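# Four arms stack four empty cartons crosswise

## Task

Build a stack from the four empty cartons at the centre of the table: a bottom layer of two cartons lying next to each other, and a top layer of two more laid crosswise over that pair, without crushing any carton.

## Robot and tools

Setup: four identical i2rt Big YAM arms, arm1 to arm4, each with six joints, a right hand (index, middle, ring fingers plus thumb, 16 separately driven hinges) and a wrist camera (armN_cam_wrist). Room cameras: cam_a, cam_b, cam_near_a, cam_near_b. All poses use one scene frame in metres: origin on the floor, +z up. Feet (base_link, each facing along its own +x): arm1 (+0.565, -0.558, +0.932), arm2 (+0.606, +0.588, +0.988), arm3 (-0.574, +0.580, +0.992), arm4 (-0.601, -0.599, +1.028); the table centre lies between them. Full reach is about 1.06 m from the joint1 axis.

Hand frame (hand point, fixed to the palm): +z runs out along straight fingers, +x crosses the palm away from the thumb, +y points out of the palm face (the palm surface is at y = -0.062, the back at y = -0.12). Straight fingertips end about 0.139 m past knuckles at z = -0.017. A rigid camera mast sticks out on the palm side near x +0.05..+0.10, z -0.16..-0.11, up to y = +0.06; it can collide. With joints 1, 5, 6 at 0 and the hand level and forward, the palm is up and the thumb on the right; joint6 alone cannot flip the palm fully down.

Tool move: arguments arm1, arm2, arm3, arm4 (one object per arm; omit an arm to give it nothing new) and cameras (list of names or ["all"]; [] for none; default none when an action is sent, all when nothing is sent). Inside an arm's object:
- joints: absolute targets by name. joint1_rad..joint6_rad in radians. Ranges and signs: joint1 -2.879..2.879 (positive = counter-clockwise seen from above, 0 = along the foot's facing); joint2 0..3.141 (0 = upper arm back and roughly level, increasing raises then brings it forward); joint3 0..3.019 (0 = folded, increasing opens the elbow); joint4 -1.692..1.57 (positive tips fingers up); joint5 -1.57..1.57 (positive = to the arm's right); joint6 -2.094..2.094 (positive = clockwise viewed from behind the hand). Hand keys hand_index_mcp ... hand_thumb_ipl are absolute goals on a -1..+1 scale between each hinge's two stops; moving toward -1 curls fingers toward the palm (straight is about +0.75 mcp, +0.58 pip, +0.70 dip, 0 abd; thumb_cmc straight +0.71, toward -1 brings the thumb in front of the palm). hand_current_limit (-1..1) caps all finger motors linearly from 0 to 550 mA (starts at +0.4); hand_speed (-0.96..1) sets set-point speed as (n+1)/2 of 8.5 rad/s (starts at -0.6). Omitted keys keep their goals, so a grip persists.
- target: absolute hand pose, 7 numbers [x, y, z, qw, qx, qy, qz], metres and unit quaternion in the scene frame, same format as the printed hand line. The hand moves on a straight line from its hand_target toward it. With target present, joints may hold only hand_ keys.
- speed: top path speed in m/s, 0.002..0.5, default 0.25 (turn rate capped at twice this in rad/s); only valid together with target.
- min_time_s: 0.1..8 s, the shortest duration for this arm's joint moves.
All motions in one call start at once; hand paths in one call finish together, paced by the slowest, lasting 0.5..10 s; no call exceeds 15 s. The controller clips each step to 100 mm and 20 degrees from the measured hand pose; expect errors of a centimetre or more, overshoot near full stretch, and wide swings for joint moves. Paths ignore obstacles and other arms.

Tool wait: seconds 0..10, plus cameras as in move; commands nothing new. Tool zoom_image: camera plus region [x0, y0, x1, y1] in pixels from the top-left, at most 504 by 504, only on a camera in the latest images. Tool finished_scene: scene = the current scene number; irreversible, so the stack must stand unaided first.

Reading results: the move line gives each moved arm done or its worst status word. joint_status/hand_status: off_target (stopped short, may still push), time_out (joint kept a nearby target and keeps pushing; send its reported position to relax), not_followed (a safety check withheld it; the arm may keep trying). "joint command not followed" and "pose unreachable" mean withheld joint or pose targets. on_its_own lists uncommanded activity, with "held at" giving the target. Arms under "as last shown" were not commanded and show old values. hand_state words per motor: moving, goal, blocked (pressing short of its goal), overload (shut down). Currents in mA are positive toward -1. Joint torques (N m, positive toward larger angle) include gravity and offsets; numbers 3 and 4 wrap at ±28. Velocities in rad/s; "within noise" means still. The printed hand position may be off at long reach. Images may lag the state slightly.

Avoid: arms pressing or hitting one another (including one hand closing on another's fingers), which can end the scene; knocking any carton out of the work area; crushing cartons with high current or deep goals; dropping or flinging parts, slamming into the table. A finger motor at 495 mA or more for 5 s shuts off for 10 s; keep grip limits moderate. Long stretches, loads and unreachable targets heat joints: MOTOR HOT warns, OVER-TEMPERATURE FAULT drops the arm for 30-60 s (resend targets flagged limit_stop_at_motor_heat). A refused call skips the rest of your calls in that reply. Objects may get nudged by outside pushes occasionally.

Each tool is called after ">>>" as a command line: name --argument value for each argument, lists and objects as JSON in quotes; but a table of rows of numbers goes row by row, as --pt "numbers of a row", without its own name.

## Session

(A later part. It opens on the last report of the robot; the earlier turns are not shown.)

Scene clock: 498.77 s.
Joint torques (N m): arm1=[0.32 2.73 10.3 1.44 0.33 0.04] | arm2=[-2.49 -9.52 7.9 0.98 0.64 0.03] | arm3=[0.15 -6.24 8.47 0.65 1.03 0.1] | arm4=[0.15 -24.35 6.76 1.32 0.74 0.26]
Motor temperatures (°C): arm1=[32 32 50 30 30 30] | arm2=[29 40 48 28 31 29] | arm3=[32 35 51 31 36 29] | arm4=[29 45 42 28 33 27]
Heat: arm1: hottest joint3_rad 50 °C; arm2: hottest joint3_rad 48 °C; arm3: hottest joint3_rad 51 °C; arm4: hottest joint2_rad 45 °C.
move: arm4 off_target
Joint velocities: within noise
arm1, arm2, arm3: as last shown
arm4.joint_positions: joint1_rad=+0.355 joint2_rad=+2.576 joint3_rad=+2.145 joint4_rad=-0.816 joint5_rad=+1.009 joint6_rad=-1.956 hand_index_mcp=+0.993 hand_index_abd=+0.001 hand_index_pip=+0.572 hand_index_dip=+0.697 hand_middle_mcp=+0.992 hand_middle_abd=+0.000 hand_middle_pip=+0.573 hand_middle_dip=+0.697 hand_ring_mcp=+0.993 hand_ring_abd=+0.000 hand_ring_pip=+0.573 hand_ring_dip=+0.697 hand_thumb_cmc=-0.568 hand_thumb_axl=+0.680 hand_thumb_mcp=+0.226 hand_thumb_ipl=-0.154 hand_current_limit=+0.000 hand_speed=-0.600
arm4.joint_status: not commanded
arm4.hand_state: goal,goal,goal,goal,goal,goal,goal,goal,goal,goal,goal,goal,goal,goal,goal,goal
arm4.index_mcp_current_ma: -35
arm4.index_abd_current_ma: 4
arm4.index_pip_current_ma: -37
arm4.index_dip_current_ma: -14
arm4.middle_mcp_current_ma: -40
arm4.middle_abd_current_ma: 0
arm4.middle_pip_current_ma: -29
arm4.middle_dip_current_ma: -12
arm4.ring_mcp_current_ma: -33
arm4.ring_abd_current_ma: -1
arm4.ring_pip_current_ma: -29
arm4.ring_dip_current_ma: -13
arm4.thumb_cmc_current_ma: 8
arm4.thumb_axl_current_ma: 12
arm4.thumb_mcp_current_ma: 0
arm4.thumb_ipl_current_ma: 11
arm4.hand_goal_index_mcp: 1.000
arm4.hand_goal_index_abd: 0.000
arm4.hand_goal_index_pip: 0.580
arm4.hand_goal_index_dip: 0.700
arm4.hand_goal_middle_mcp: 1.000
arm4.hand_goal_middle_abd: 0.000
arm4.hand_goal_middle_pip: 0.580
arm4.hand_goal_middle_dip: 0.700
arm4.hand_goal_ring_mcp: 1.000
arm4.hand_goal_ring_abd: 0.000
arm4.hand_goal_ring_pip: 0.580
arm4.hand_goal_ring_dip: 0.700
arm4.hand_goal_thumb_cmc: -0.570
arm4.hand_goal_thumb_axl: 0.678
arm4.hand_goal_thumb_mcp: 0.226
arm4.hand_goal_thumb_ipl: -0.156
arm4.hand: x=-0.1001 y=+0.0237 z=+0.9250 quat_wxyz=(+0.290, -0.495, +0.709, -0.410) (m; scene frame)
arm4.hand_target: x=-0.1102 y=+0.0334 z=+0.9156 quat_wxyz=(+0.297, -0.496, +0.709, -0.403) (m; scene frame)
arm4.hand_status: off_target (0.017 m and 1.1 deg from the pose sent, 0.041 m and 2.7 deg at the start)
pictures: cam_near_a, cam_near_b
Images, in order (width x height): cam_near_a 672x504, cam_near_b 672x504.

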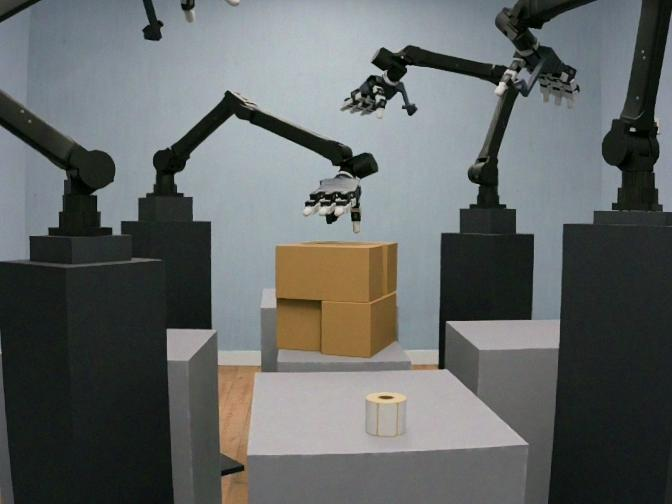

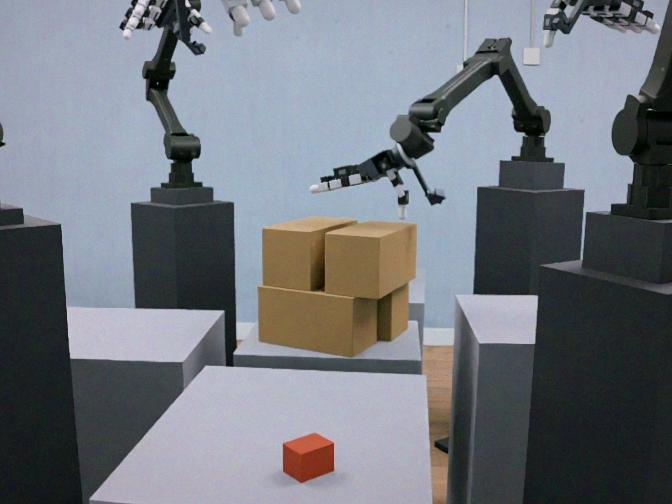

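>>> move --arm4 '{"target": [-0.140, 0.040, 0.935, 0.297, -0.497, 0.710, -0.404], "speed": 0.1}'

>>> move --arm4 '{"target": [-0.135, 0.040, 0.890, 0.297, -0.497, 0.710, -0.404], "speed": 0.08}' --cameras '["cam_near_a", "cam_near_b", "cam_a"]'

>>> zoom_image --camera "cam_near_b" --region '[220, 130, 460, 330]'

>>> zoom_image --camera "cam_near_a" --region '[260, 170, 420, 290]'

Scene clock: 504.30 s.
Joint torques (N m): arm1=[0.38 2.67 10.3 1.46 0.33 0.03] | arm2=[-2.14 -9.52 7.8 0.98 0.65 0.02] | arm3=[0.09 -6.3 8.46 0.65 1.03 0.1] | arm4=[-0.56 -27.16 6.54 0.03 1.15 0.28]
Motor temperatures (°C): arm1=[32 32 50 30 30 30] | arm2=[29 40 48 28 31 29] | arm3=[32 35 51 31 36 29] | arm4=[29 45 41 28 33 27]
Heat: arm1: hottest joint3_rad 50 °C; arm2: hottest joint3_rad 48 °C; arm3: hottest joint3_rad 51 °C; arm4: hottest joint2_rad 45 °C.
move: arm4 off_target
Joint velocities: within noise
arm1, arm2, arm3: as last shown
arm4.joint_positions: joint1_rad=+0.403 joint2_rad=+2.564 joint3_rad=+2.114 joint4_rad=-0.859 joint5_rad=+1.010 joint6_rad=-1.890 hand_index_mcp=+0.993 hand_index_abd=+0.001 hand_index_pip=+0.572 hand_index_dip=+0.697 hand_middle_mcp=+0.992 hand_middle_abd=+0.000 hand_middle_pip=+0.573 hand_middle_dip=+0.697 hand_ring_mcp=+0.993 hand_ring_abd=+0.000 hand_ring_pip=+0.573 hand_ring_dip=+0.697 hand_thumb_cmc=-0.568 hand_thumb_axl=+0.680 hand_thumb_mcp=+0.226 hand_thumb_ipl=-0.154 hand_current_limit=+0.000 hand_speed=-0.600
arm4.joint_status: not commanded
arm4.hand_state: goal,goal,goal,goal,goal,goal,goal,goal,goal,goal,goal,goal,goal,goal,goal,goal
arm4.index_mcp_current_ma: -35
arm4.index_abd_current_ma: 4
arm4.index_pip_current_ma: -36
arm4.index_dip_current_ma: -14
arm4.middle_mcp_current_ma: -40
arm4.middle_abd_current_ma: 0
arm4.middle_pip_current_ma: -29
arm4.middle_dip_current_ma: -12
arm4.ring_mcp_current_ma: -33
arm4.ring_abd_current_ma: -1
arm4.ring_pip_current_ma: -29
arm4.ring_dip_current_ma: -13
arm4.thumb_cmc_current_ma: 7
arm4.thumb_axl_current_ma: 12
arm4.thumb_mcp_current_ma: 0
arm4.thumb_ipl_current_ma: 11
arm4.hand_goal_index_mcp: 1.000
arm4.hand_goal_index_abd: 0.000
arm4.hand_goal_index_pip: 0.580
arm4.hand_goal_index_dip: 0.700
arm4.hand_goal_middle_mcp: 1.000
arm4.hand_goal_middle_abd: 0.000
arm4.hand_goal_middle_pip: 0.580
arm4.hand_goal_middle_dip: 0.700
arm4.hand_goal_ring_mcp: 1.000
arm4.hand_goal_ring_abd: 0.000
arm4.hand_goal_ring_pip: 0.580
arm4.hand_goal_ring_dip: 0.700
arm4.hand_goal_thumb_cmc: -0.570
arm4.hand_goal_thumb_axl: 0.678
arm4.hand_goal_thumb_mcp: 0.226
arm4.hand_goal_thumb_ipl: -0.156
arm4.hand: x=-0.1367 y=+0.0350 z=+0.9201 quat_wxyz=(+0.289, -0.502, +0.707, -0.406) (m; scene frame)
arm4.hand_target: x=-0.1404 y=+0.0392 z=+0.9341 quat_wxyz=(+0.296, -0.497, +0.708, -0.405) (m; scene frame)
arm4.hand_status: off_target (0.016 m and 1.1 deg from the pose sent, 0.044 m and 1.1 deg at the start)
pictures: none

Scene clock: 505.50 s.
Joint torques (N m): arm1=[0.38 2.73 10.29 1.44 0.33 0.04] | arm2=[-2.37 -9.99 7.82 0.98 0.63 0.05] | arm3=[0.09 -6.24 8.46 0.64 1.03 0.09] | arm4=[-1.14 -24.53 7.62 1.2 1.05 0.21]
Motor temperatures (°C): arm1=[32 32 50 30 30 30] | arm2=[29 40 48 28 31 29] | arm3=[32 35 51 31 36 29] | arm4=[29 45 41 28 33 27]
Heat: arm1: hottest joint3_rad 50 °C; arm2: hottest joint3_rad 48 °C; arm3: hottest joint3_rad 51 °C; arm4: hottest joint2_rad 45 °C.
move: arm4 done
Joint velocities: within noise
arm1, arm2, arm3: as last shown
arm4.joint_positions: joint1_rad=+0.403 joint2_rad=+2.604 joint3_rad=+2.114 joint4_rad=-0.825 joint5_rad=+1.010 joint6_rad=-1.890 hand_index_mcp=+0.993 hand_index_abd=+0.001 hand_index_pip=+0.572 hand_index_dip=+0.697 hand_middle_mcp=+0.992 hand_middle_abd=+0.000 hand_middle_pip=+0.573 hand_middle_dip=+0.697 hand_ring_mcp=+0.993 hand_ring_abd=+0.000 hand_ring_pip=+0.573 hand_ring_dip=+0.697 hand_thumb_cmc=-0.568 hand_thumb_axl=+0.680 hand_thumb_mcp=+0.226 hand_thumb_ipl=-0.154 hand_current_limit=+0.000 hand_speed=-0.600
arm4.joint_status: not commanded
arm4.hand_state: goal,goal,goal,goal,goal,goal,goal,goal,goal,goal,goal,goal,goal,goal,goal,goal
arm4.index_mcp_current_ma: -35
arm4.index_abd_current_ma: 4
arm4.index_pip_current_ma: -36
arm4.index_dip_current_ma: -14
arm4.middle_mcp_current_ma: -40
arm4.middle_abd_current_ma: 0
arm4.middle_pip_current_ma: -29
arm4.middle_dip_current_ma: -12
arm4.ring_mcp_current_ma: -33
arm4.ring_abd_current_ma: -1
arm4.ring_pip_current_ma: -29
arm4.ring_dip_current_ma: -13
arm4.thumb_cmc_current_ma: 7
arm4.thumb_axl_current_ma: 12
arm4.thumb_mcp_current_ma: 0
arm4.thumb_ipl_current_ma: 11
arm4.hand_goal_index_mcp: 1.000
arm4.hand_goal_index_abd: 0.000
arm4.hand_goal_index_pip: 0.580
arm4.hand_goal_index_dip: 0.700
arm4.hand_goal_middle_mcp: 1.000
arm4.hand_goal_middle_abd: 0.000
arm4.hand_goal_middle_pip: 0.580
arm4.hand_goal_middle_dip: 0.700
arm4.hand_goal_ring_mcp: 1.000
arm4.hand_goal_ring_abd: 0.000
arm4.hand_goal_ring_pip: 0.580
arm4.hand_goal_ring_dip: 0.700
arm4.hand_goal_thumb_cmc: -0.570
arm4.hand_goal_thumb_axl: 0.678
arm4.hand_goal_thumb_mcp: 0.226
arm4.hand_goal_thumb_ipl: -0.156
arm4.hand: x=-0.1375 y=+0.0329 z=+0.8919 quat_wxyz=(+0.287, -0.503, +0.706, -0.407) (m; scene frame)
arm4.hand_target: x=-0.1352 y=+0.0397 z=+0.8906 quat_wxyz=(+0.297, -0.496, +0.709, -0.403) (m; scene frame)
arm4.hand_status: done (0.008 m and 1.5 deg from the pose sent, 0.031 m and 1.1 deg at the start)
pictures: cam_a, cam_near_a, cam_near_b
Images, in order (width x height): cam_a 672x504, cam_near_a 672x504, cam_near_b 672x504.

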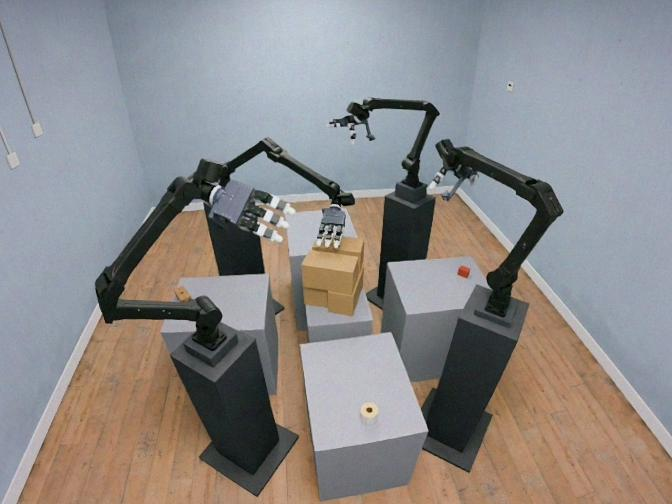

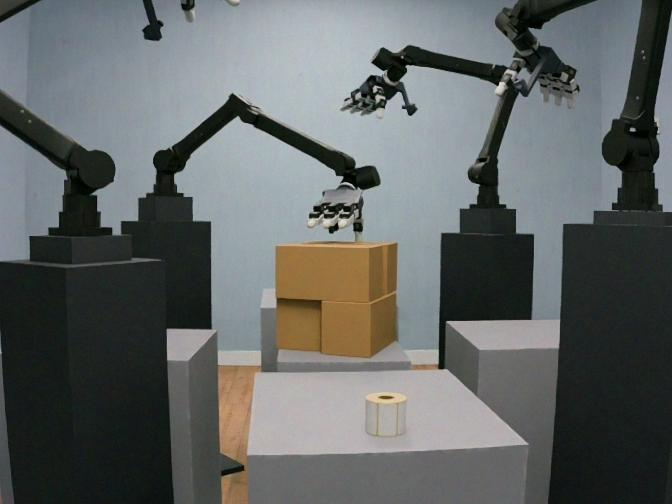

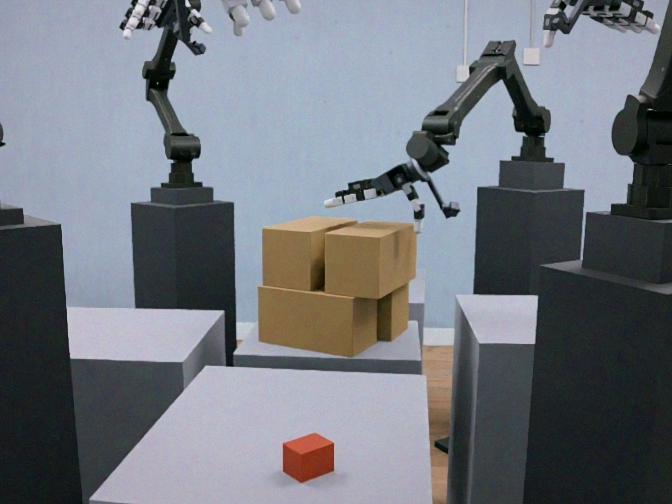

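Scaled by 2.100.

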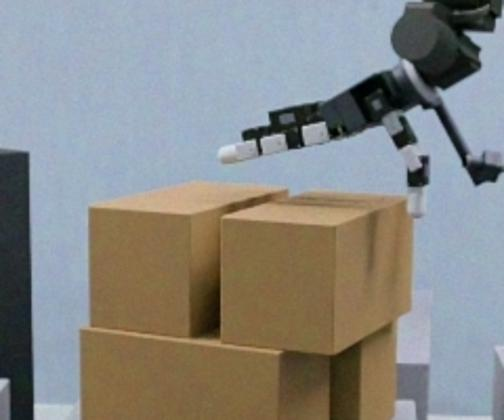

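Scaled by 3.150.

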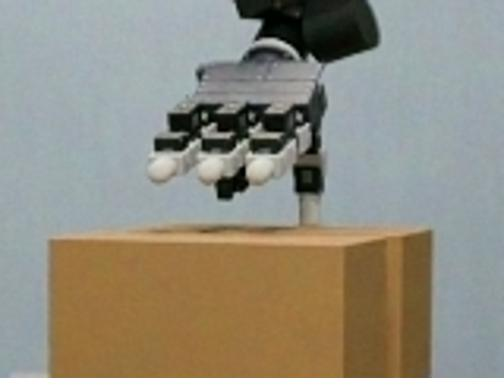

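>>> move --arm4 '{"target": [-0.132, 0.039, 0.872, 0.297, -0.497, 0.710, -0.404], "speed": 0.08}'

>>> move --arm4 '{"target": [-0.068, 0.017, 0.872, 0.297, -0.497, 0.710, -0.404], "speed": 0.05}' --cameras '["cam_near_a", "cam_near_b"]'

>>> zoom_image --camera "cam_near_b" --region '[220, 130, 460, 370]'

>>> zoom_image --camera "cam_near_a" --region '[240, 170, 440, 390]'

Scene clock: 513.07 s.
Joint torques (N m): arm1=[0.38 2.73 10.29 1.46 0.33 0.03] | arm2=[-1.67 -9.52 7.87 0.99 0.65 0.04] | arm3=[0.03 -6.18 8.46 0.62 1.03 0.09] | arm4=[-1.38 -24.35 8.17 1.24 1 0.14]
Motor temperatures (°C): arm1=[32 32 50 30 30 30] | arm2=[29 40 48 28 31 29] | arm3=[32 35 51 31 36 29] | arm4=[29 44 41 28 34 27]
Heat: arm1: hottest joint3_rad 50 °C; arm2: hottest joint3_rad 48 °C; arm3: hottest joint3_rad 51 °C; arm4: hottest joint2_rad 44 °C.
move: arm4 done
Joint velocities: within noise
arm1, arm2, arm3: as last shown
arm4.joint_positions: joint1_rad=+0.403 joint2_rad=+2.633 joint3_rad=+2.114 joint4_rad=-0.799 joint5_rad=+1.010 joint6_rad=-1.890 hand_index_mcp=+0.993 hand_index_abd=+0.001 hand_index_pip=+0.572 hand_index_dip=+0.697 hand_middle_mcp=+0.992 hand_middle_abd=+0.000 hand_middle_pip=+0.573 hand_middle_dip=+0.697 hand_ring_mcp=+0.993 hand_ring_abd=+0.000 hand_ring_pip=+0.573 hand_ring_dip=+0.697 hand_thumb_cmc=-0.568 hand_thumb_axl=+0.680 hand_thumb_mcp=+0.226 hand_thumb_ipl=-0.154 hand_current_limit=+0.000 hand_speed=-0.600
arm4.joint_status: not commanded
arm4.hand_state: goal,goal,goal,goal,goal,goal,goal,goal,goal,goal,goal,goal,goal,goal,goal,goal
arm4.index_mcp_current_ma: -35
arm4.index_abd_current_ma: 4
arm4.index_pip_current_ma: -36
arm4.index_dip_current_ma: -14
arm4.middle_mcp_current_ma: -40
arm4.middle_abd_current_ma: 0
arm4.middle_pip_current_ma: -29
arm4.middle_dip_current_ma: -12
arm4.ring_mcp_current_ma: -33
arm4.ring_abd_current_ma: -1
arm4.ring_pip_current_ma: -29
arm4.ring_dip_current_ma: -13
arm4.thumb_cmc_current_ma: 7
arm4.thumb_axl_current_ma: 12
arm4.thumb_mcp_current_ma: 0
arm4.thumb_ipl_current_ma: 11
arm4.hand_goal_index_mcp: 1.000
arm4.hand_goal_index_abd: 0.000
arm4.hand_goal_index_pip: 0.580
arm4.hand_goal_index_dip: 0.700
arm4.hand_goal_middle_mcp: 1.000
arm4.hand_goal_middle_abd: 0.000
arm4.hand_goal_middle_pip: 0.580
arm4.hand_goal_middle_dip: 0.700
arm4.hand_goal_ring_mcp: 1.000
arm4.hand_goal_ring_abd: 0.000
arm4.hand_goal_ring_pip: 0.580
arm4.hand_goal_ring_dip: 0.700
arm4.hand_goal_thumb_cmc: -0.570
arm4.hand_goal_thumb_axl: 0.678
arm4.hand_goal_thumb_mcp: 0.226
arm4.hand_goal_thumb_ipl: -0.156
arm4.hand: x=-0.1383 y=+0.0311 z=+0.8714 quat_wxyz=(+0.285, -0.504, +0.706, -0.407) (m; scene frame)
arm4.hand_target: x=-0.1325 y=+0.0383 z=+0.8713 quat_wxyz=(+0.296, -0.497, +0.709, -0.404) (m; scene frame)
arm4.hand_status: done (0.010 m and 1.7 deg from the pose sent, 0.022 m and 1.5 deg at the start)
pictures: none

Scene clock: 515.07 s.
Joint torques (N m): arm1=[0.38 2.73 10.29 1.46 0.33 0.04] | arm2=[-2.37 -9.23 7.82 0.99 0.64 0.07] | arm3=[0.15 -6.12 8.46 0.65 1.02 0.1] | arm4=[-2.78 -23.82 10.62 1.47 0.63 -0.02]
Motor temperatures (°C): arm1=[32 32 50 30 30 30] | arm2=[29 40 48 28 31 29] | arm3=[32 35 51 31 36 29] | arm4=[29 44 41 28 33 27]
Heat: arm1: hottest joint3_rad 50 °C; arm2: hottest joint3_rad 48 °C; arm3: hottest joint3_rad 51 °C; arm4: hottest joint2_rad 44 °C.
move: arm4 off_target
Joint velocities: within noise
arm1, arm2, arm3: as last shown
arm4.joint_positions: joint1_rad=+0.332 joint2_rad=+2.645 joint3_rad=+2.114 joint4_rad=-0.683 joint5_rad=+0.987 joint6_rad=-2.013 hand_index_mcp=+0.993 hand_index_abd=+0.001 hand_index_pip=+0.572 hand_index_dip=+0.697 hand_middle_mcp=+0.992 hand_middle_abd=+0.000 hand_middle_pip=+0.573 hand_middle_dip=+0.697 hand_ring_mcp=+0.993 hand_ring_abd=+0.000 hand_ring_pip=+0.573 hand_ring_dip=+0.697 hand_thumb_cmc=-0.568 hand_thumb_axl=+0.680 hand_thumb_mcp=+0.228 hand_thumb_ipl=-0.154 hand_current_limit=+0.000 hand_speed=-0.600
arm4.joint_status: not commanded
arm4.hand_state: goal,goal,goal,goal,goal,goal,goal,goal,goal,goal,goal,goal,goal,goal,goal,goal
arm4.index_mcp_current_ma: -35
arm4.index_abd_current_ma: 4
arm4.index_pip_current_ma: -36
arm4.index_dip_current_ma: -14
arm4.middle_mcp_current_ma: -40
arm4.middle_abd_current_ma: 0
arm4.middle_pip_current_ma: -29
arm4.middle_dip_current_ma: -12
arm4.ring_mcp_current_ma: -33
arm4.ring_abd_current_ma: -1
arm4.ring_pip_current_ma: -29
arm4.ring_dip_current_ma: -13
arm4.thumb_cmc_current_ma: 7
arm4.thumb_axl_current_ma: 12
arm4.thumb_mcp_current_ma: 12
arm4.thumb_ipl_current_ma: 11
arm4.hand_goal_index_mcp: 1.000
arm4.hand_goal_index_abd: 0.000
arm4.hand_goal_index_pip: 0.580
arm4.hand_goal_index_dip: 0.700
arm4.hand_goal_middle_mcp: 1.000
arm4.hand_goal_middle_abd: 0.000
arm4.hand_goal_middle_pip: 0.580
arm4.hand_goal_middle_dip: 0.700
arm4.hand_goal_ring_mcp: 1.000
arm4.hand_goal_ring_abd: 0.000
arm4.hand_goal_ring_pip: 0.580
arm4.hand_goal_ring_dip: 0.700
arm4.hand_goal_thumb_cmc: -0.570
arm4.hand_goal_thumb_axl: 0.678
arm4.hand_goal_thumb_mcp: 0.226
arm4.hand_goal_thumb_ipl: -0.156
arm4.hand: x=-0.0903 y=+0.0103 z=+0.8656 quat_wxyz=(+0.286, -0.504, +0.707, -0.406) (m; scene frame)
arm4.hand_target: x=-0.0691 y=+0.0180 z=+0.8725 quat_wxyz=(+0.300, -0.492, +0.712, -0.400) (m; scene frame)
arm4.hand_status: off_target (0.024 m and 1.6 deg from the pose sent, 0.072 m and 1.7 deg at the start)
pictures: cam_near_a, cam_near_b
Images, in order (width x height): cam_near_a 672x504, cam_near_b 672x504.

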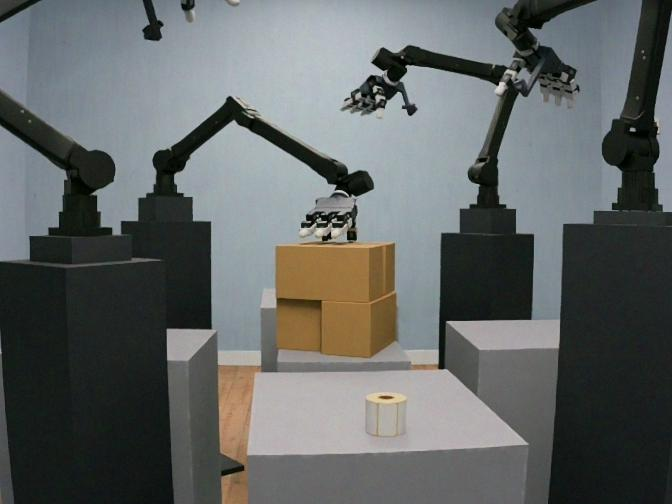

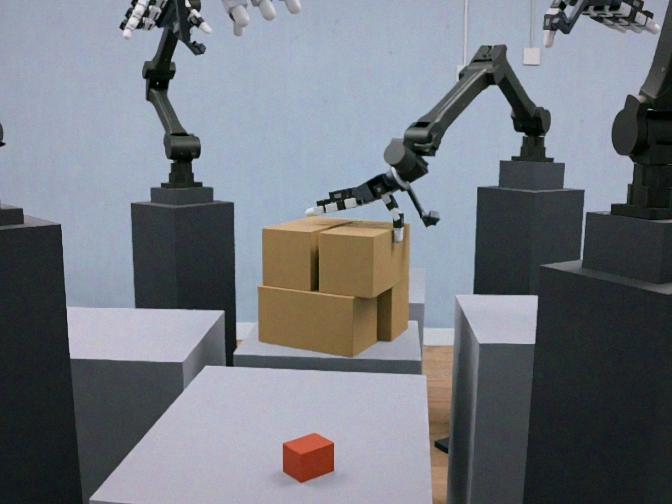

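Scaled by 2.100.

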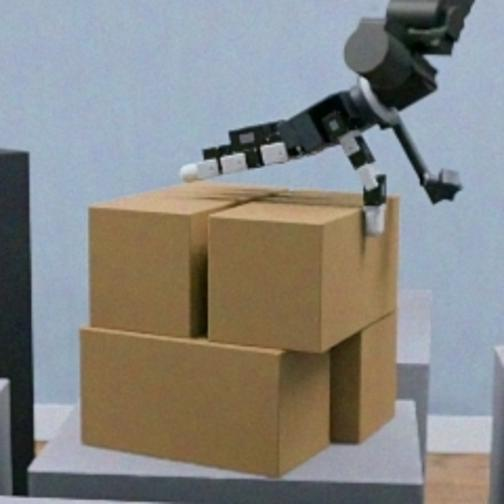

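Scaled by 2.291.

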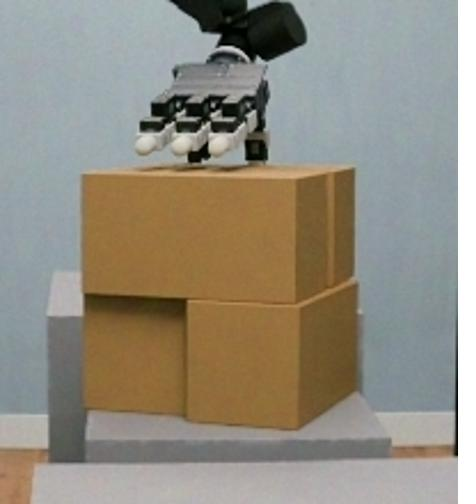

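>>> move --arm4 '{"target": [-0.050, 0.011, 0.874, 0.297, -0.497, 0.710, -0.404], "speed": 0.04}' --cameras '["cam_near_a", "cam_near_b"]'

>>> zoom_image --camera "cam_near_b" --region '[220, 130, 460, 370]'

>>> zoom_image --camera "cam_near_a" --region '[240, 170, 440, 390]'

Scene clock: 519.73 s.
Joint torques (N m): arm1=[0.38 2.67 10.29 1.44 0.33 0.04] | arm2=[-2.32 -9.64 7.82 1.16 0.65 0.04] | arm3=[0.09 -6.18 8.44 0.62 1.03 0.1] | arm4=[-2.37 -24.12 10.66 1.14 0.62 -0.02]
Motor temperatures (°C): arm1=[32 32 50 30 30 30] | arm2=[29 40 48 28 31 29] | arm3=[32 35 51 31 36 29] | arm4=[29 44 41 28 33 27]
Heat: arm1: hottest joint3_rad 50 °C; arm2: hottest joint3_rad 48 °C; arm3: hottest joint3_rad 51 °C; arm4: hottest joint2_rad 44 °C.
move: arm4 off_target
Joint velocities: within noise
arm1.joint_positions: joint1_rad=-0.361 joint2_rad=+0.585 joint3_rad=+1.193 joint4_rad=-1.089 joint5_rad=+0.991 joint6_rad=-2.001 hand_index_mcp=+0.991 hand_index_abd=+0.000 hand_index_pip=+0.015 hand_index_dip=+0.404 hand_middle_mcp=+0.992 hand_middle_abd=+0.000 hand_middle_pip=+0.014 hand_middle_dip=+0.404 hand_ring_mcp=+0.993 hand_ring_abd=+0.000 hand_ring_pip=+0.015 hand_ring_dip=+0.403 hand_thumb_cmc=-0.574 hand_thumb_axl=+0.680 hand_thumb_mcp=+0.266 hand_thumb_ipl=+0.217 hand_current_limit=+0.000 hand_speed=-0.600
arm1.joint_status: not commanded
arm1.hand_state: goal,goal,goal,goal,goal,goal,goal,goal,goal,goal,goal,goal,goal,goal,goal,goal
arm1.index_mcp_current_ma: -4
arm1.index_abd_current_ma: 0
arm1.index_pip_current_ma: -2
arm1.index_dip_current_ma: 0
arm1.middle_mcp_current_ma: -4
arm1.middle_abd_current_ma: 0
arm1.middle_pip_current_ma: -2
arm1.middle_dip_current_ma: 0
arm1.ring_mcp_current_ma: -3
arm1.ring_abd_current_ma: 0
arm1.ring_pip_current_ma: -1
arm1.ring_dip_current_ma: -1
arm1.thumb_cmc_current_ma: -1
arm1.thumb_axl_current_ma: 1
arm1.thumb_mcp_current_ma: -2
arm1.thumb_ipl_current_ma: -1
arm1.hand_goal_index_mcp: 1.000
arm1.hand_goal_index_abd: 0.000
arm1.hand_goal_index_pip: 0.020
arm1.hand_goal_index_dip: 0.406
arm1.hand_goal_middle_mcp: 1.000
arm1.hand_goal_middle_abd: 0.000
arm1.hand_goal_middle_pip: 0.020
arm1.hand_goal_middle_dip: 0.406
arm1.hand_goal_ring_mcp: 1.000
arm1.hand_goal_ring_abd: 0.000
arm1.hand_goal_ring_pip: 0.020
arm1.hand_goal_ring_dip: 0.406
arm1.hand_goal_thumb_cmc: -0.570
arm1.hand_goal_thumb_axl: 0.678
arm1.hand_goal_thumb_mcp: 0.270
arm1.hand_goal_thumb_ipl: 0.220
arm1.hand: x=+0.5018 y=-0.2831 z=+1.4212 quat_wxyz=(+0.606, -0.655, +0.445, +0.080) (m; scene frame)
arm1.hand_target: x=+0.4984 y=-0.2851 z=+1.4221 quat_wxyz=(+0.604, -0.659, +0.440, +0.083) (m; scene frame)
arm1.hand_status: not commanded
arm2, arm3: as last shown
arm4.joint_positions: joint1_rad=+0.305 joint2_rad=+2.659 joint3_rad=+2.143 joint4_rad=-0.666 joint5_rad=+0.981 joint6_rad=-2.068 hand_index_mcp=+0.993 hand_index_abd=+0.001 hand_index_pip=+0.572 hand_index_dip=+0.697 hand_middle_mcp=+0.992 hand_middle_abd=+0.000 hand_middle_pip=+0.573 hand_middle_dip=+0.697 hand_ring_mcp=+0.993 hand_ring_abd=+0.000 hand_ring_pip=+0.573 hand_ring_dip=+0.697 hand_thumb_cmc=-0.568 hand_thumb_axl=+0.680 hand_thumb_mcp=+0.226 hand_thumb_ipl=-0.154 hand_current_limit=+0.000 hand_speed=-0.600
arm4.joint_status: not commanded
arm4.hand_state: goal,goal,goal,goal,goal,goal,goal,goal,goal,goal,goal,goal,goal,goal,goal,goal
arm4.index_mcp_current_ma: -35
arm4.index_abd_current_ma: 4
arm4.index_pip_current_ma: -36
arm4.index_dip_current_ma: -14
arm4.middle_mcp_current_ma: -40
arm4.middle_abd_current_ma: 0
arm4.middle_pip_current_ma: -29
arm4.middle_dip_current_ma: -12
arm4.ring_mcp_current_ma: -33
arm4.ring_abd_current_ma: -1
arm4.ring_pip_current_ma: -29
arm4.ring_dip_current_ma: -13
arm4.thumb_cmc_current_ma: 7
arm4.thumb_axl_current_ma: 11
arm4.thumb_mcp_current_ma: 2
arm4.thumb_ipl_current_ma: 11
arm4.hand_goal_index_mcp: 1.000
arm4.hand_goal_index_abd: 0.000
arm4.hand_goal_index_pip: 0.580
arm4.hand_goal_index_dip: 0.700
arm4.hand_goal_middle_mcp: 1.000
arm4.hand_goal_middle_abd: 0.000
arm4.hand_goal_middle_pip: 0.580
arm4.hand_goal_middle_dip: 0.700
arm4.hand_goal_ring_mcp: 1.000
arm4.hand_goal_ring_abd: 0.000
arm4.hand_goal_ring_pip: 0.580
arm4.hand_goal_ring_dip: 0.700
arm4.hand_goal_thumb_cmc: -0.570
arm4.hand_goal_thumb_axl: 0.678
arm4.hand_goal_thumb_mcp: 0.226
arm4.hand_goal_thumb_ipl: -0.156
arm4.hand: x=-0.0699 y=+0.0025 z=+0.8666 quat_wxyz=(+0.281, -0.508, +0.703, -0.410) (m; scene frame)
arm4.hand_target: x=-0.0507 y=+0.0093 z=+0.8748 quat_wxyz=(+0.294, -0.498, +0.708, -0.406) (m; scene frame)
arm4.hand_status: off_target (0.023 m and 2.4 deg from the pose sent, 0.041 m and 1.6 deg at the start; a joint's target at an end of its range on 24 of 36 steps)
pictures: cam_near_a, cam_near_b
Images, in order (width x height): cam_near_a 672x504, cam_near_b 672x504.

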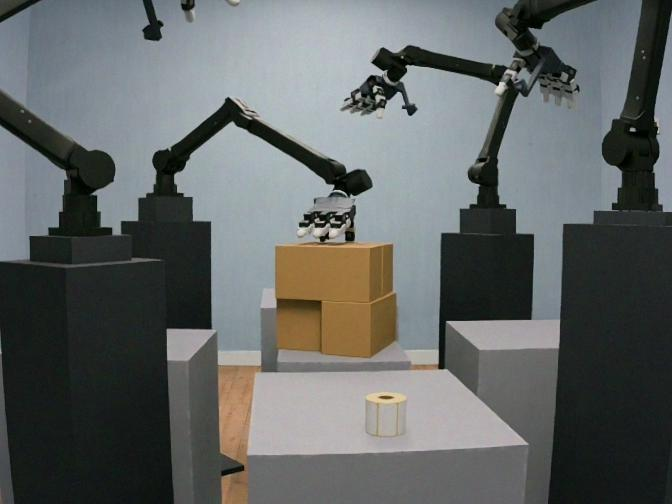

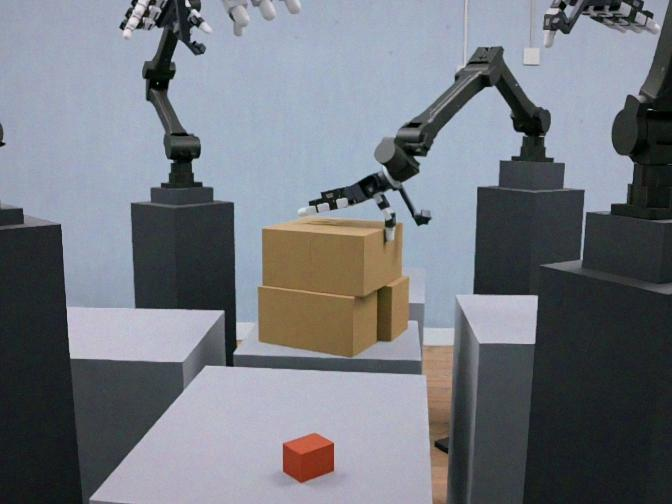

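Scaled by 2.100.

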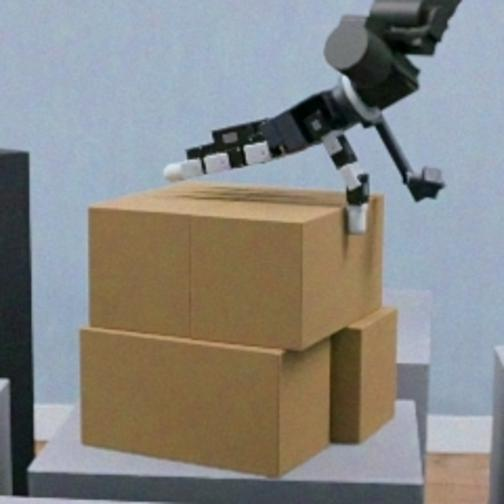

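Scaled by 2.291.

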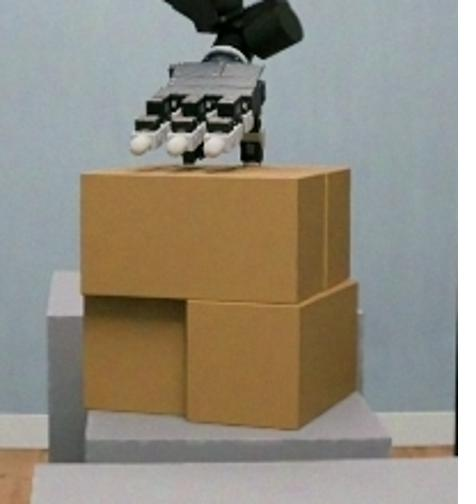

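Gap closed. Retreat up and away.

>>> move --arm4 '{"target": [-0.075, 0.020, 0.89, 0.297, -0.497, 0.710, -0.404], "speed": 0.08}'

>>> move --arm4 '{"target": [-0.085, 0.025, 1.08, 0.297, -0.497, 0.710, -0.404], "speed": 0.15}' --cameras '["cam_near_a", "cam_near_b", "cam_a"]'

>>> zoom_image --camera "cam_near_b" --region '[220, 130, 460, 370]'

>>> move --arm4 '{"joints": {"joint1_rad": -0.4, "joint2_rad": 1.6, "joint3_rad": 1.6}, "min_time_s": 2}' --cameras '["cam_near_a", "cam_near_b"]'

Scene clock: 523.63 s.
Joint torques (N m): arm1=[0.38 2.73 10.3 1.46 0.33 0.04] | arm2=[-2.43 -9.64 7.88 1.02 0.65 0.05] | arm3=[0.09 -6.18 8.46 0.65 1.03 0.09] | arm4=[0.09 -27.52 8.24 0.2 1.07 0.28]
Motor temperatures (°C): arm1=[32 32 50 30 30 30] | arm2=[29 40 48 28 31 29] | arm3=[32 35 51 31 36 29] | arm4=[29 44 41 28 33 27]
Heat: arm1: hottest joint3_rad 50 °C; arm2: hottest joint3_rad 48 °C; arm3: hottest joint3_rad 51 °C; arm4: hottest joint2_rad 44 °C.
move: arm4 off_target
Joint velocities: within noise
arm1, arm2: as last shown
arm3.joint_positions: joint1_rad=-0.355 joint2_rad=+1.194 joint3_rad=+1.298 joint4_rad=-1.151 joint5_rad=+0.981 joint6_rad=-2.037 hand_index_mcp=+0.992 hand_index_abd=+0.000 hand_index_pip=+0.574 hand_index_dip=+0.697 hand_middle_mcp=+0.993 hand_middle_abd=+0.000 hand_middle_pip=+0.574 hand_middle_dip=+0.697 hand_ring_mcp=+0.992 hand_ring_abd=+0.000 hand_ring_pip=+0.573 hand_ring_dip=+0.697 hand_thumb_cmc=-0.569 hand_thumb_axl=+0.680 hand_thumb_mcp=+0.226 hand_thumb_ipl=-0.154 hand_current_limit=+0.000 hand_speed=-0.600
arm3.joint_status: not commanded
arm3.hand_state: goal,goal,goal,goal,goal,goal,goal,goal,goal,goal,goal,goal,goal,goal,goal,goal
arm3.index_mcp_current_ma: -20
arm3.index_abd_current_ma: 0
arm3.index_pip_current_ma: -11
arm3.index_dip_current_ma: -5
arm3.middle_mcp_current_ma: -16
arm3.middle_abd_current_ma: 0
arm3.middle_pip_current_ma: -13
arm3.middle_dip_current_ma: -5
arm3.ring_mcp_current_ma: -20
arm3.ring_abd_current_ma: 0
arm3.ring_pip_current_ma: -15
arm3.ring_dip_current_ma: -5
arm3.thumb_cmc_current_ma: 1
arm3.thumb_axl_current_ma: 3
arm3.thumb_mcp_current_ma: 0
arm3.thumb_ipl_current_ma: 4
arm3.hand_goal_index_mcp: 1.000
arm3.hand_goal_index_abd: 0.000
arm3.hand_goal_index_pip: 0.580
arm3.hand_goal_index_dip: 0.700
arm3.hand_goal_middle_mcp: 1.000
arm3.hand_goal_middle_abd: 0.000
arm3.hand_goal_middle_pip: 0.580
arm3.hand_goal_middle_dip: 0.700
arm3.hand_goal_ring_mcp: 1.000
arm3.hand_goal_ring_abd: 0.000
arm3.hand_goal_ring_pip: 0.580
arm3.hand_goal_ring_dip: 0.700
arm3.hand_goal_thumb_cmc: -0.570
arm3.hand_goal_thumb_axl: 0.678
arm3.hand_goal_thumb_mcp: 0.226
arm3.hand_goal_thumb_ipl: -0.156
arm3.hand: x=-0.5661 y=+0.1382 z=+1.3208 quat_wxyz=(-0.207, +0.468, +0.726, -0.460) (m; scene frame)
arm3.hand_target: x=-0.5653 y=+0.1384 z=+1.3189 quat_wxyz=(-0.210, +0.468, +0.726, -0.459) (m; scene frame)
arm3.hand_status: not commanded
arm4.joint_positions: joint1_rad=+0.305 joint2_rad=+2.659 joint3_rad=+2.143 joint4_rad=-0.686 joint5_rad=+0.981 joint6_rad=-2.044 hand_index_mcp=+0.993 hand_index_abd=+0.001 hand_index_pip=+0.572 hand_index_dip=+0.697 hand_middle_mcp=+0.992 hand_middle_abd=+0.000 hand_middle_pip=+0.573 hand_middle_dip=+0.697 hand_ring_mcp=+0.993 hand_ring_abd=+0.000 hand_ring_pip=+0.573 hand_ring_dip=+0.697 hand_thumb_cmc=-0.568 hand_thumb_axl=+0.680 hand_thumb_mcp=+0.226 hand_thumb_ipl=-0.154 hand_current_limit=+0.000 hand_speed=-0.600
arm4.joint_status: not commanded
arm4.hand_state: goal,goal,goal,goal,goal,goal,goal,goal,goal,goal,goal,goal,goal,goal,goal,goal
arm4.index_mcp_current_ma: -35
arm4.index_abd_current_ma: 4
arm4.index_pip_current_ma: -36
arm4.index_dip_current_ma: -14
arm4.middle_mcp_current_ma: -40
arm4.middle_abd_current_ma: 0
arm4.middle_pip_current_ma: -29
arm4.middle_dip_current_ma: -12
arm4.ring_mcp_current_ma: -33
arm4.ring_abd_current_ma: -1
arm4.ring_pip_current_ma: -29
arm4.ring_dip_current_ma: -13
arm4.thumb_cmc_current_ma: 7
arm4.thumb_axl_current_ma: 11
arm4.thumb_mcp_current_ma: 2
arm4.thumb_ipl_current_ma: 11
arm4.hand_goal_index_mcp: 1.000
arm4.hand_goal_index_abd: 0.000
arm4.hand_goal_index_pip: 0.580
arm4.hand_goal_index_dip: 0.700
arm4.hand_goal_middle_mcp: 1.000
arm4.hand_goal_middle_abd: 0.000
arm4.hand_goal_middle_pip: 0.580
arm4.hand_goal_middle_dip: 0.700
arm4.hand_goal_ring_mcp: 1.000
arm4.hand_goal_ring_abd: 0.000
arm4.hand_goal_ring_pip: 0.580
arm4.hand_goal_ring_dip: 0.700
arm4.hand_goal_thumb_cmc: -0.570
arm4.hand_goal_thumb_axl: 0.678
arm4.hand_goal_thumb_mcp: 0.226
arm4.hand_goal_thumb_ipl: -0.156
arm4.hand: x=-0.0715 y=+0.0006 z=+0.8656 quat_wxyz=(+0.278, -0.504, +0.708, -0.410) (m; scene frame)
arm4.hand_target: x=-0.0740 y=+0.0187 z=+0.8897 quat_wxyz=(+0.296, -0.496, +0.709, -0.404) (m; scene frame)
arm4.hand_status: off_target (0.031 m and 2.4 deg from the pose sent, 0.030 m and 2.4 deg at the start)
pictures: none

Scene clock: 525.67 s.
Joint torques (N m): arm1=[0.32 2.67 10.29 1.46 0.33 0.03] | arm2=[-2.37 -9.64 7.83 1.01 0.65 0.02] | arm3=[0.09 -6.3 8.42 0.65 1.02 0.09] | arm4=[0.09 -25.58 11.12 0.16 1.04 0.27]
Motor temperatures (°C): arm1=[32 32 50 30 30 30] | arm2=[29 40 48 28 31 29] | arm3=[32 35 51 31 36 29] | arm4=[29 44 42 28 33 27]
Heat: arm1: hottest joint3_rad 50 °C; arm2: hottest joint3_rad 48 °C; arm3: hottest joint3_rad 51 °C; arm4: hottest joint2_rad 44 °C.
move: arm4 off_target
Joint velocities: within noise
arm1, arm3: as last shown
arm2.joint_positions: joint1_rad=-0.506 joint2_rad=+1.296 joint3_rad=+1.304 joint4_rad=-0.875 joint5_rad=+0.984 joint6_rad=-2.053 hand_index_mcp=+0.991 hand_index_abd=-0.003 hand_index_pip=+0.015 hand_index_dip=+0.403 hand_middle_mcp=+0.992 hand_middle_abd=+0.000 hand_middle_pip=+0.013 hand_middle_dip=+0.403 hand_ring_mcp=+0.992 hand_ring_abd=+0.000 hand_ring_pip=+0.014 hand_ring_dip=+0.403 hand_thumb_cmc=-0.571 hand_thumb_axl=+0.680 hand_thumb_mcp=+0.266 hand_thumb_ipl=+0.216 hand_current_limit=+0.000 hand_speed=-0.600
arm2.joint_status: not commanded
arm2.hand_state: goal,goal,goal,goal,goal,goal,goal,goal,goal,goal,goal,goal,goal,goal,goal,goal
arm2.index_mcp_current_ma: -4
arm2.index_abd_current_ma: -1
arm2.index_pip_current_ma: -2
arm2.index_dip_current_ma: -1
arm2.middle_mcp_current_ma: -4
arm2.middle_abd_current_ma: 0
arm2.middle_pip_current_ma: -2
arm2.middle_dip_current_ma: -1
arm2.ring_mcp_current_ma: -4
arm2.ring_abd_current_ma: 0
arm2.ring_pip_current_ma: -2
arm2.ring_dip_current_ma: -1
arm2.thumb_cmc_current_ma: 0
arm2.thumb_axl_current_ma: 1
arm2.thumb_mcp_current_ma: -2
arm2.thumb_ipl_current_ma: -1
arm2.hand_goal_index_mcp: 1.000
arm2.hand_goal_index_abd: 0.000
arm2.hand_goal_index_pip: 0.020
arm2.hand_goal_index_dip: 0.406
arm2.hand_goal_middle_mcp: 1.000
arm2.hand_goal_middle_abd: 0.000
arm2.hand_goal_middle_pip: 0.020
arm2.hand_goal_middle_dip: 0.406
arm2.hand_goal_ring_mcp: 1.000
arm2.hand_goal_ring_abd: 0.000
arm2.hand_goal_ring_pip: 0.020
arm2.hand_goal_ring_dip: 0.406
arm2.hand_goal_thumb_cmc: -0.570
arm2.hand_goal_thumb_axl: 0.678
arm2.hand_goal_thumb_mcp: 0.270
arm2.hand_goal_thumb_ipl: 0.220
arm2.hand: x=+0.0954 y=+0.5133 z=+1.3093 quat_wxyz=(-0.464, +0.824, +0.179, -0.272) (m; scene frame)
arm2.hand_target: x=+0.0992 y=+0.5109 z=+1.3032 quat_wxyz=(-0.464, +0.824, +0.189, -0.264) (m; scene frame)
arm2.hand_status: not commanded
arm4.joint_positions: joint1_rad=+0.306 joint2_rad=+2.432 joint3_rad=+2.225 joint4_rad=-1.025 joint5_rad=+0.985 joint6_rad=-2.022 hand_index_mcp=+0.992 hand_index_abd=+0.001 hand_index_pip=+0.572 hand_index_dip=+0.697 hand_middle_mcp=+0.991 hand_middle_abd=+0.000 hand_middle_pip=+0.574 hand_middle_dip=+0.697 hand_ring_mcp=+0.993 hand_ring_abd=+0.000 hand_ring_pip=+0.574 hand_ring_dip=+0.697 hand_thumb_cmc=-0.568 hand_thumb_axl=+0.680 hand_thumb_mcp=+0.226 hand_thumb_ipl=-0.154 hand_current_limit=+0.000 hand_speed=-0.600
arm4.joint_status: not commanded
arm4.hand_state: goal,goal,goal,goal,goal,goal,goal,goal,goal,goal,goal,goal,goal,goal,goal,goal
arm4.index_mcp_current_ma: -36
arm4.index_abd_current_ma: 4
arm4.index_pip_current_ma: -35
arm4.index_dip_current_ma: -14
arm4.middle_mcp_current_ma: -41
arm4.middle_abd_current_ma: 0
arm4.middle_pip_current_ma: -28
arm4.middle_dip_current_ma: -12
arm4.ring_mcp_current_ma: -35
arm4.ring_abd_current_ma: -1
arm4.ring_pip_current_ma: -28
arm4.ring_dip_current_ma: -13
arm4.thumb_cmc_current_ma: 7
arm4.thumb_axl_current_ma: 11
arm4.thumb_mcp_current_ma: 1
arm4.thumb_ipl_current_ma: 11
arm4.hand_goal_index_mcp: 1.000
arm4.hand_goal_index_abd: 0.000
arm4.hand_goal_index_pip: 0.580
arm4.hand_goal_index_dip: 0.700
arm4.hand_goal_middle_mcp: 1.000
arm4.hand_goal_middle_abd: 0.000
arm4.hand_goal_middle_pip: 0.580
arm4.hand_goal_middle_dip: 0.700
arm4.hand_goal_ring_mcp: 1.000
arm4.hand_goal_ring_abd: 0.000
arm4.hand_goal_ring_pip: 0.580
arm4.hand_goal_ring_dip: 0.700
arm4.hand_goal_thumb_cmc: -0.570
arm4.hand_goal_thumb_axl: 0.678
arm4.hand_goal_thumb_mcp: 0.226
arm4.hand_goal_thumb_ipl: -0.156
arm4.hand: x=-0.0744 y=+0.0000 z=+1.0536 quat_wxyz=(+0.271, -0.503, +0.709, -0.413) (m; scene frame)
arm4.hand_target: x=-0.0764 y=+0.0196 z=+1.0794 quat_wxyz=(+0.295, -0.492, +0.712, -0.405) (m; scene frame)
arm4.hand_status: off_target (0.038 m and 3.3 deg from the pose sent, 0.216 m and 2.4 deg at the start)
pictures: cam_a, cam_near_a, cam_near_b
Images, in order (width x height): cam_a 672x504, cam_near_a 672x504, cam_near_b 672x504.

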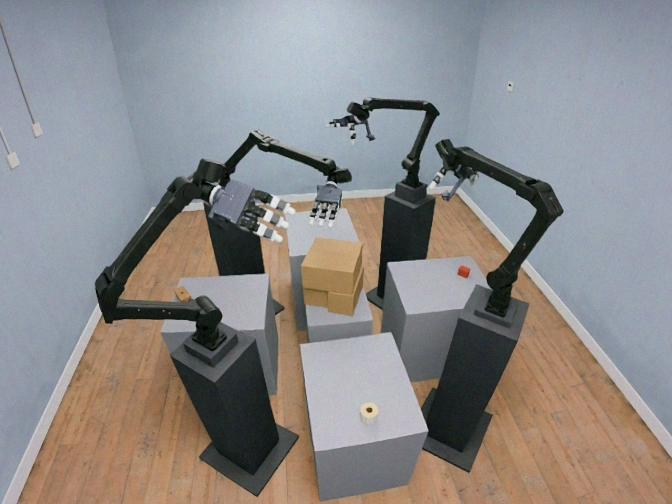

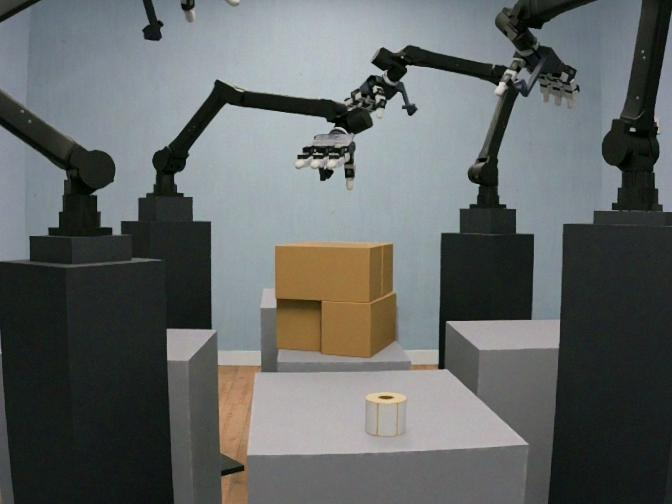

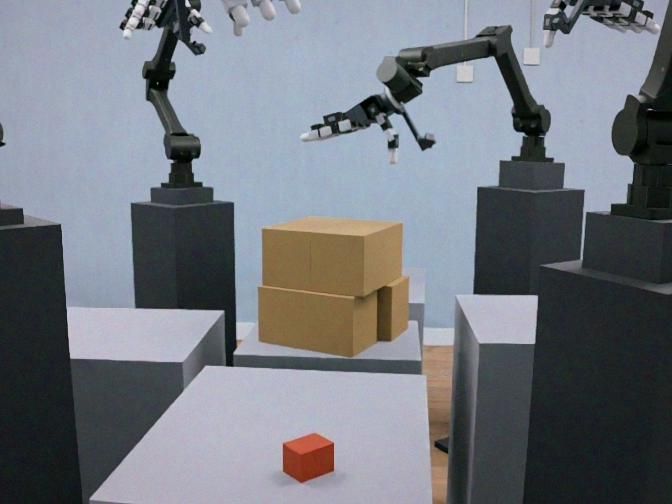

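Scaled by 2.100.

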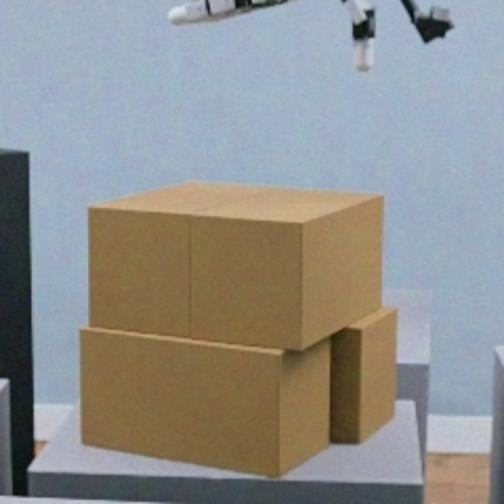

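Scene clock: 528.20 s.
Joint torques (N m): arm1=[0.38 2.67 10.29 1.44 0.33 0.03] | arm2=[-2.08 -9.58 7.94 1.06 0.66 0.04] | arm3=[0.15 -6.18 8.47 0.65 1.03 0.09] | arm4=[-0.44 -14.56 7.25 0.55 0.82 0.27]
Motor temperatures (°C): arm1=[32 32 50 30 30 30] | arm2=[29 40 48 28 31 29] | arm3=[32 35 51 31 36 29] | arm4=[29 44 42 28 33 27]
Heat: arm1: hottest joint3_rad 50 °C; arm2: hottest joint3_rad 48 °C; arm3: hottest joint3_rad 51 °C; arm4: hottest joint2_rad 44 °C.
move: arm4 done
Joint velocities: within noise
arm1, arm2, arm3: as last shown
arm4.joint_positions: joint1_rad=-0.406 joint2_rad=+1.599 joint3_rad=+1.609 joint4_rad=-1.026 joint5_rad=+0.990 joint6_rad=-2.021 hand_index_mcp=+0.992 hand_index_abd=+0.001 hand_index_pip=+0.572 hand_index_dip=+0.697 hand_middle_mcp=+0.990 hand_middle_abd=+0.000 hand_middle_pip=+0.574 hand_middle_dip=+0.697 hand_ring_mcp=+0.992 hand_ring_abd=+0.000 hand_ring_pip=+0.574 hand_ring_dip=+0.697 hand_thumb_cmc=-0.570 hand_thumb_axl=+0.680 hand_thumb_mcp=+0.226 hand_thumb_ipl=-0.154 hand_current_limit=+0.000 hand_speed=-0.600
arm4.joint_status: all done
arm4.hand_state: goal,goal,goal,goal,goal,goal,goal,goal,goal,goal,goal,goal,goal,goal,goal,goal
arm4.index_mcp_current_ma: -40
arm4.index_abd_current_ma: 4
arm4.index_pip_current_ma: -34
arm4.index_dip_current_ma: -14
arm4.middle_mcp_current_ma: -45
arm4.middle_abd_current_ma: 0
arm4.middle_pip_current_ma: -27
arm4.middle_dip_current_ma: -12
arm4.ring_mcp_current_ma: -38
arm4.ring_abd_current_ma: -1
arm4.ring_pip_current_ma: -27
arm4.ring_dip_current_ma: -13
arm4.thumb_cmc_current_ma: -1
arm4.thumb_axl_current_ma: 11
arm4.thumb_mcp_current_ma: 0
arm4.thumb_ipl_current_ma: 10
arm4.hand_goal_index_mcp: 1.000
arm4.hand_goal_index_abd: 0.000
arm4.hand_goal_index_pip: 0.580
arm4.hand_goal_index_dip: 0.700
arm4.hand_goal_middle_mcp: 1.000
arm4.hand_goal_middle_abd: 0.000
arm4.hand_goal_middle_pip: 0.580
arm4.hand_goal_middle_dip: 0.700
arm4.hand_goal_ring_mcp: 1.000
arm4.hand_goal_ring_abd: 0.000
arm4.hand_goal_ring_pip: 0.580
arm4.hand_goal_ring_dip: 0.700
arm4.hand_goal_thumb_cmc: -0.570
arm4.hand_goal_thumb_axl: 0.678
arm4.hand_goal_thumb_mcp: 0.226
arm4.hand_goal_thumb_ipl: -0.156
arm4.hand: x=-0.0048 y=-0.5430 z=+1.3341 quat_wxyz=(+0.204, -0.168, +0.839, -0.476) (m; scene frame)
arm4.hand_target: x=-0.0081 y=-0.5403 z=+1.3292 quat_wxyz=(+0.200, -0.169, +0.840, -0.475) (m; scene frame)
arm4.hand_status: not commanded
pictures: cam_near_a, cam_near_b
Images, in order (width x height): cam_near_a 672x504, cam_near_b 672x504.

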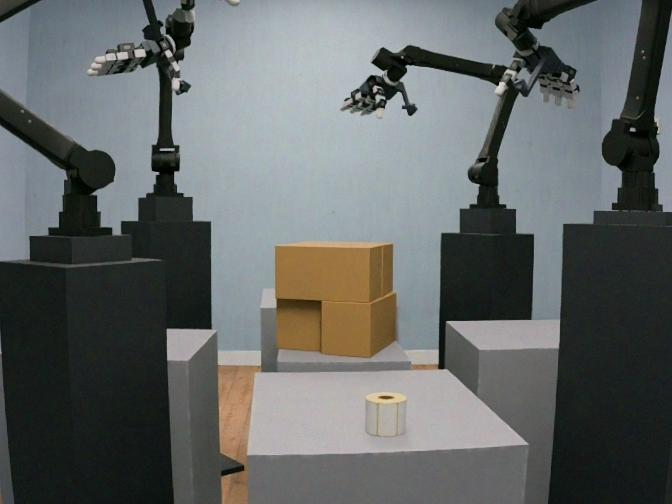

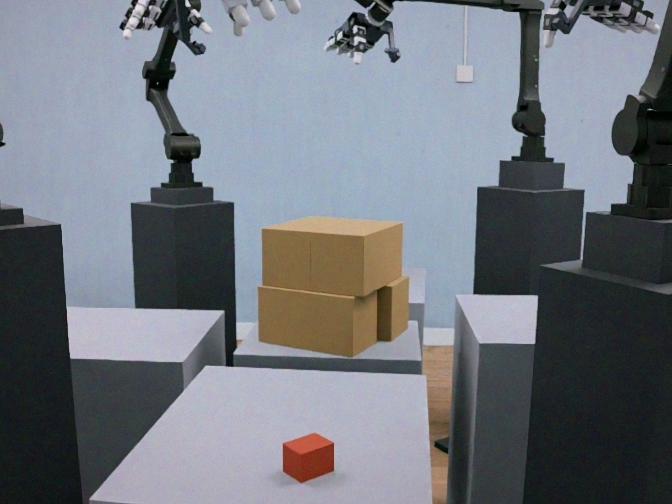

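The stack is complete: two cartons are side by side, and two lie across them on top.

>>> finished_scene --scene 2

The scene is finished: the task was done.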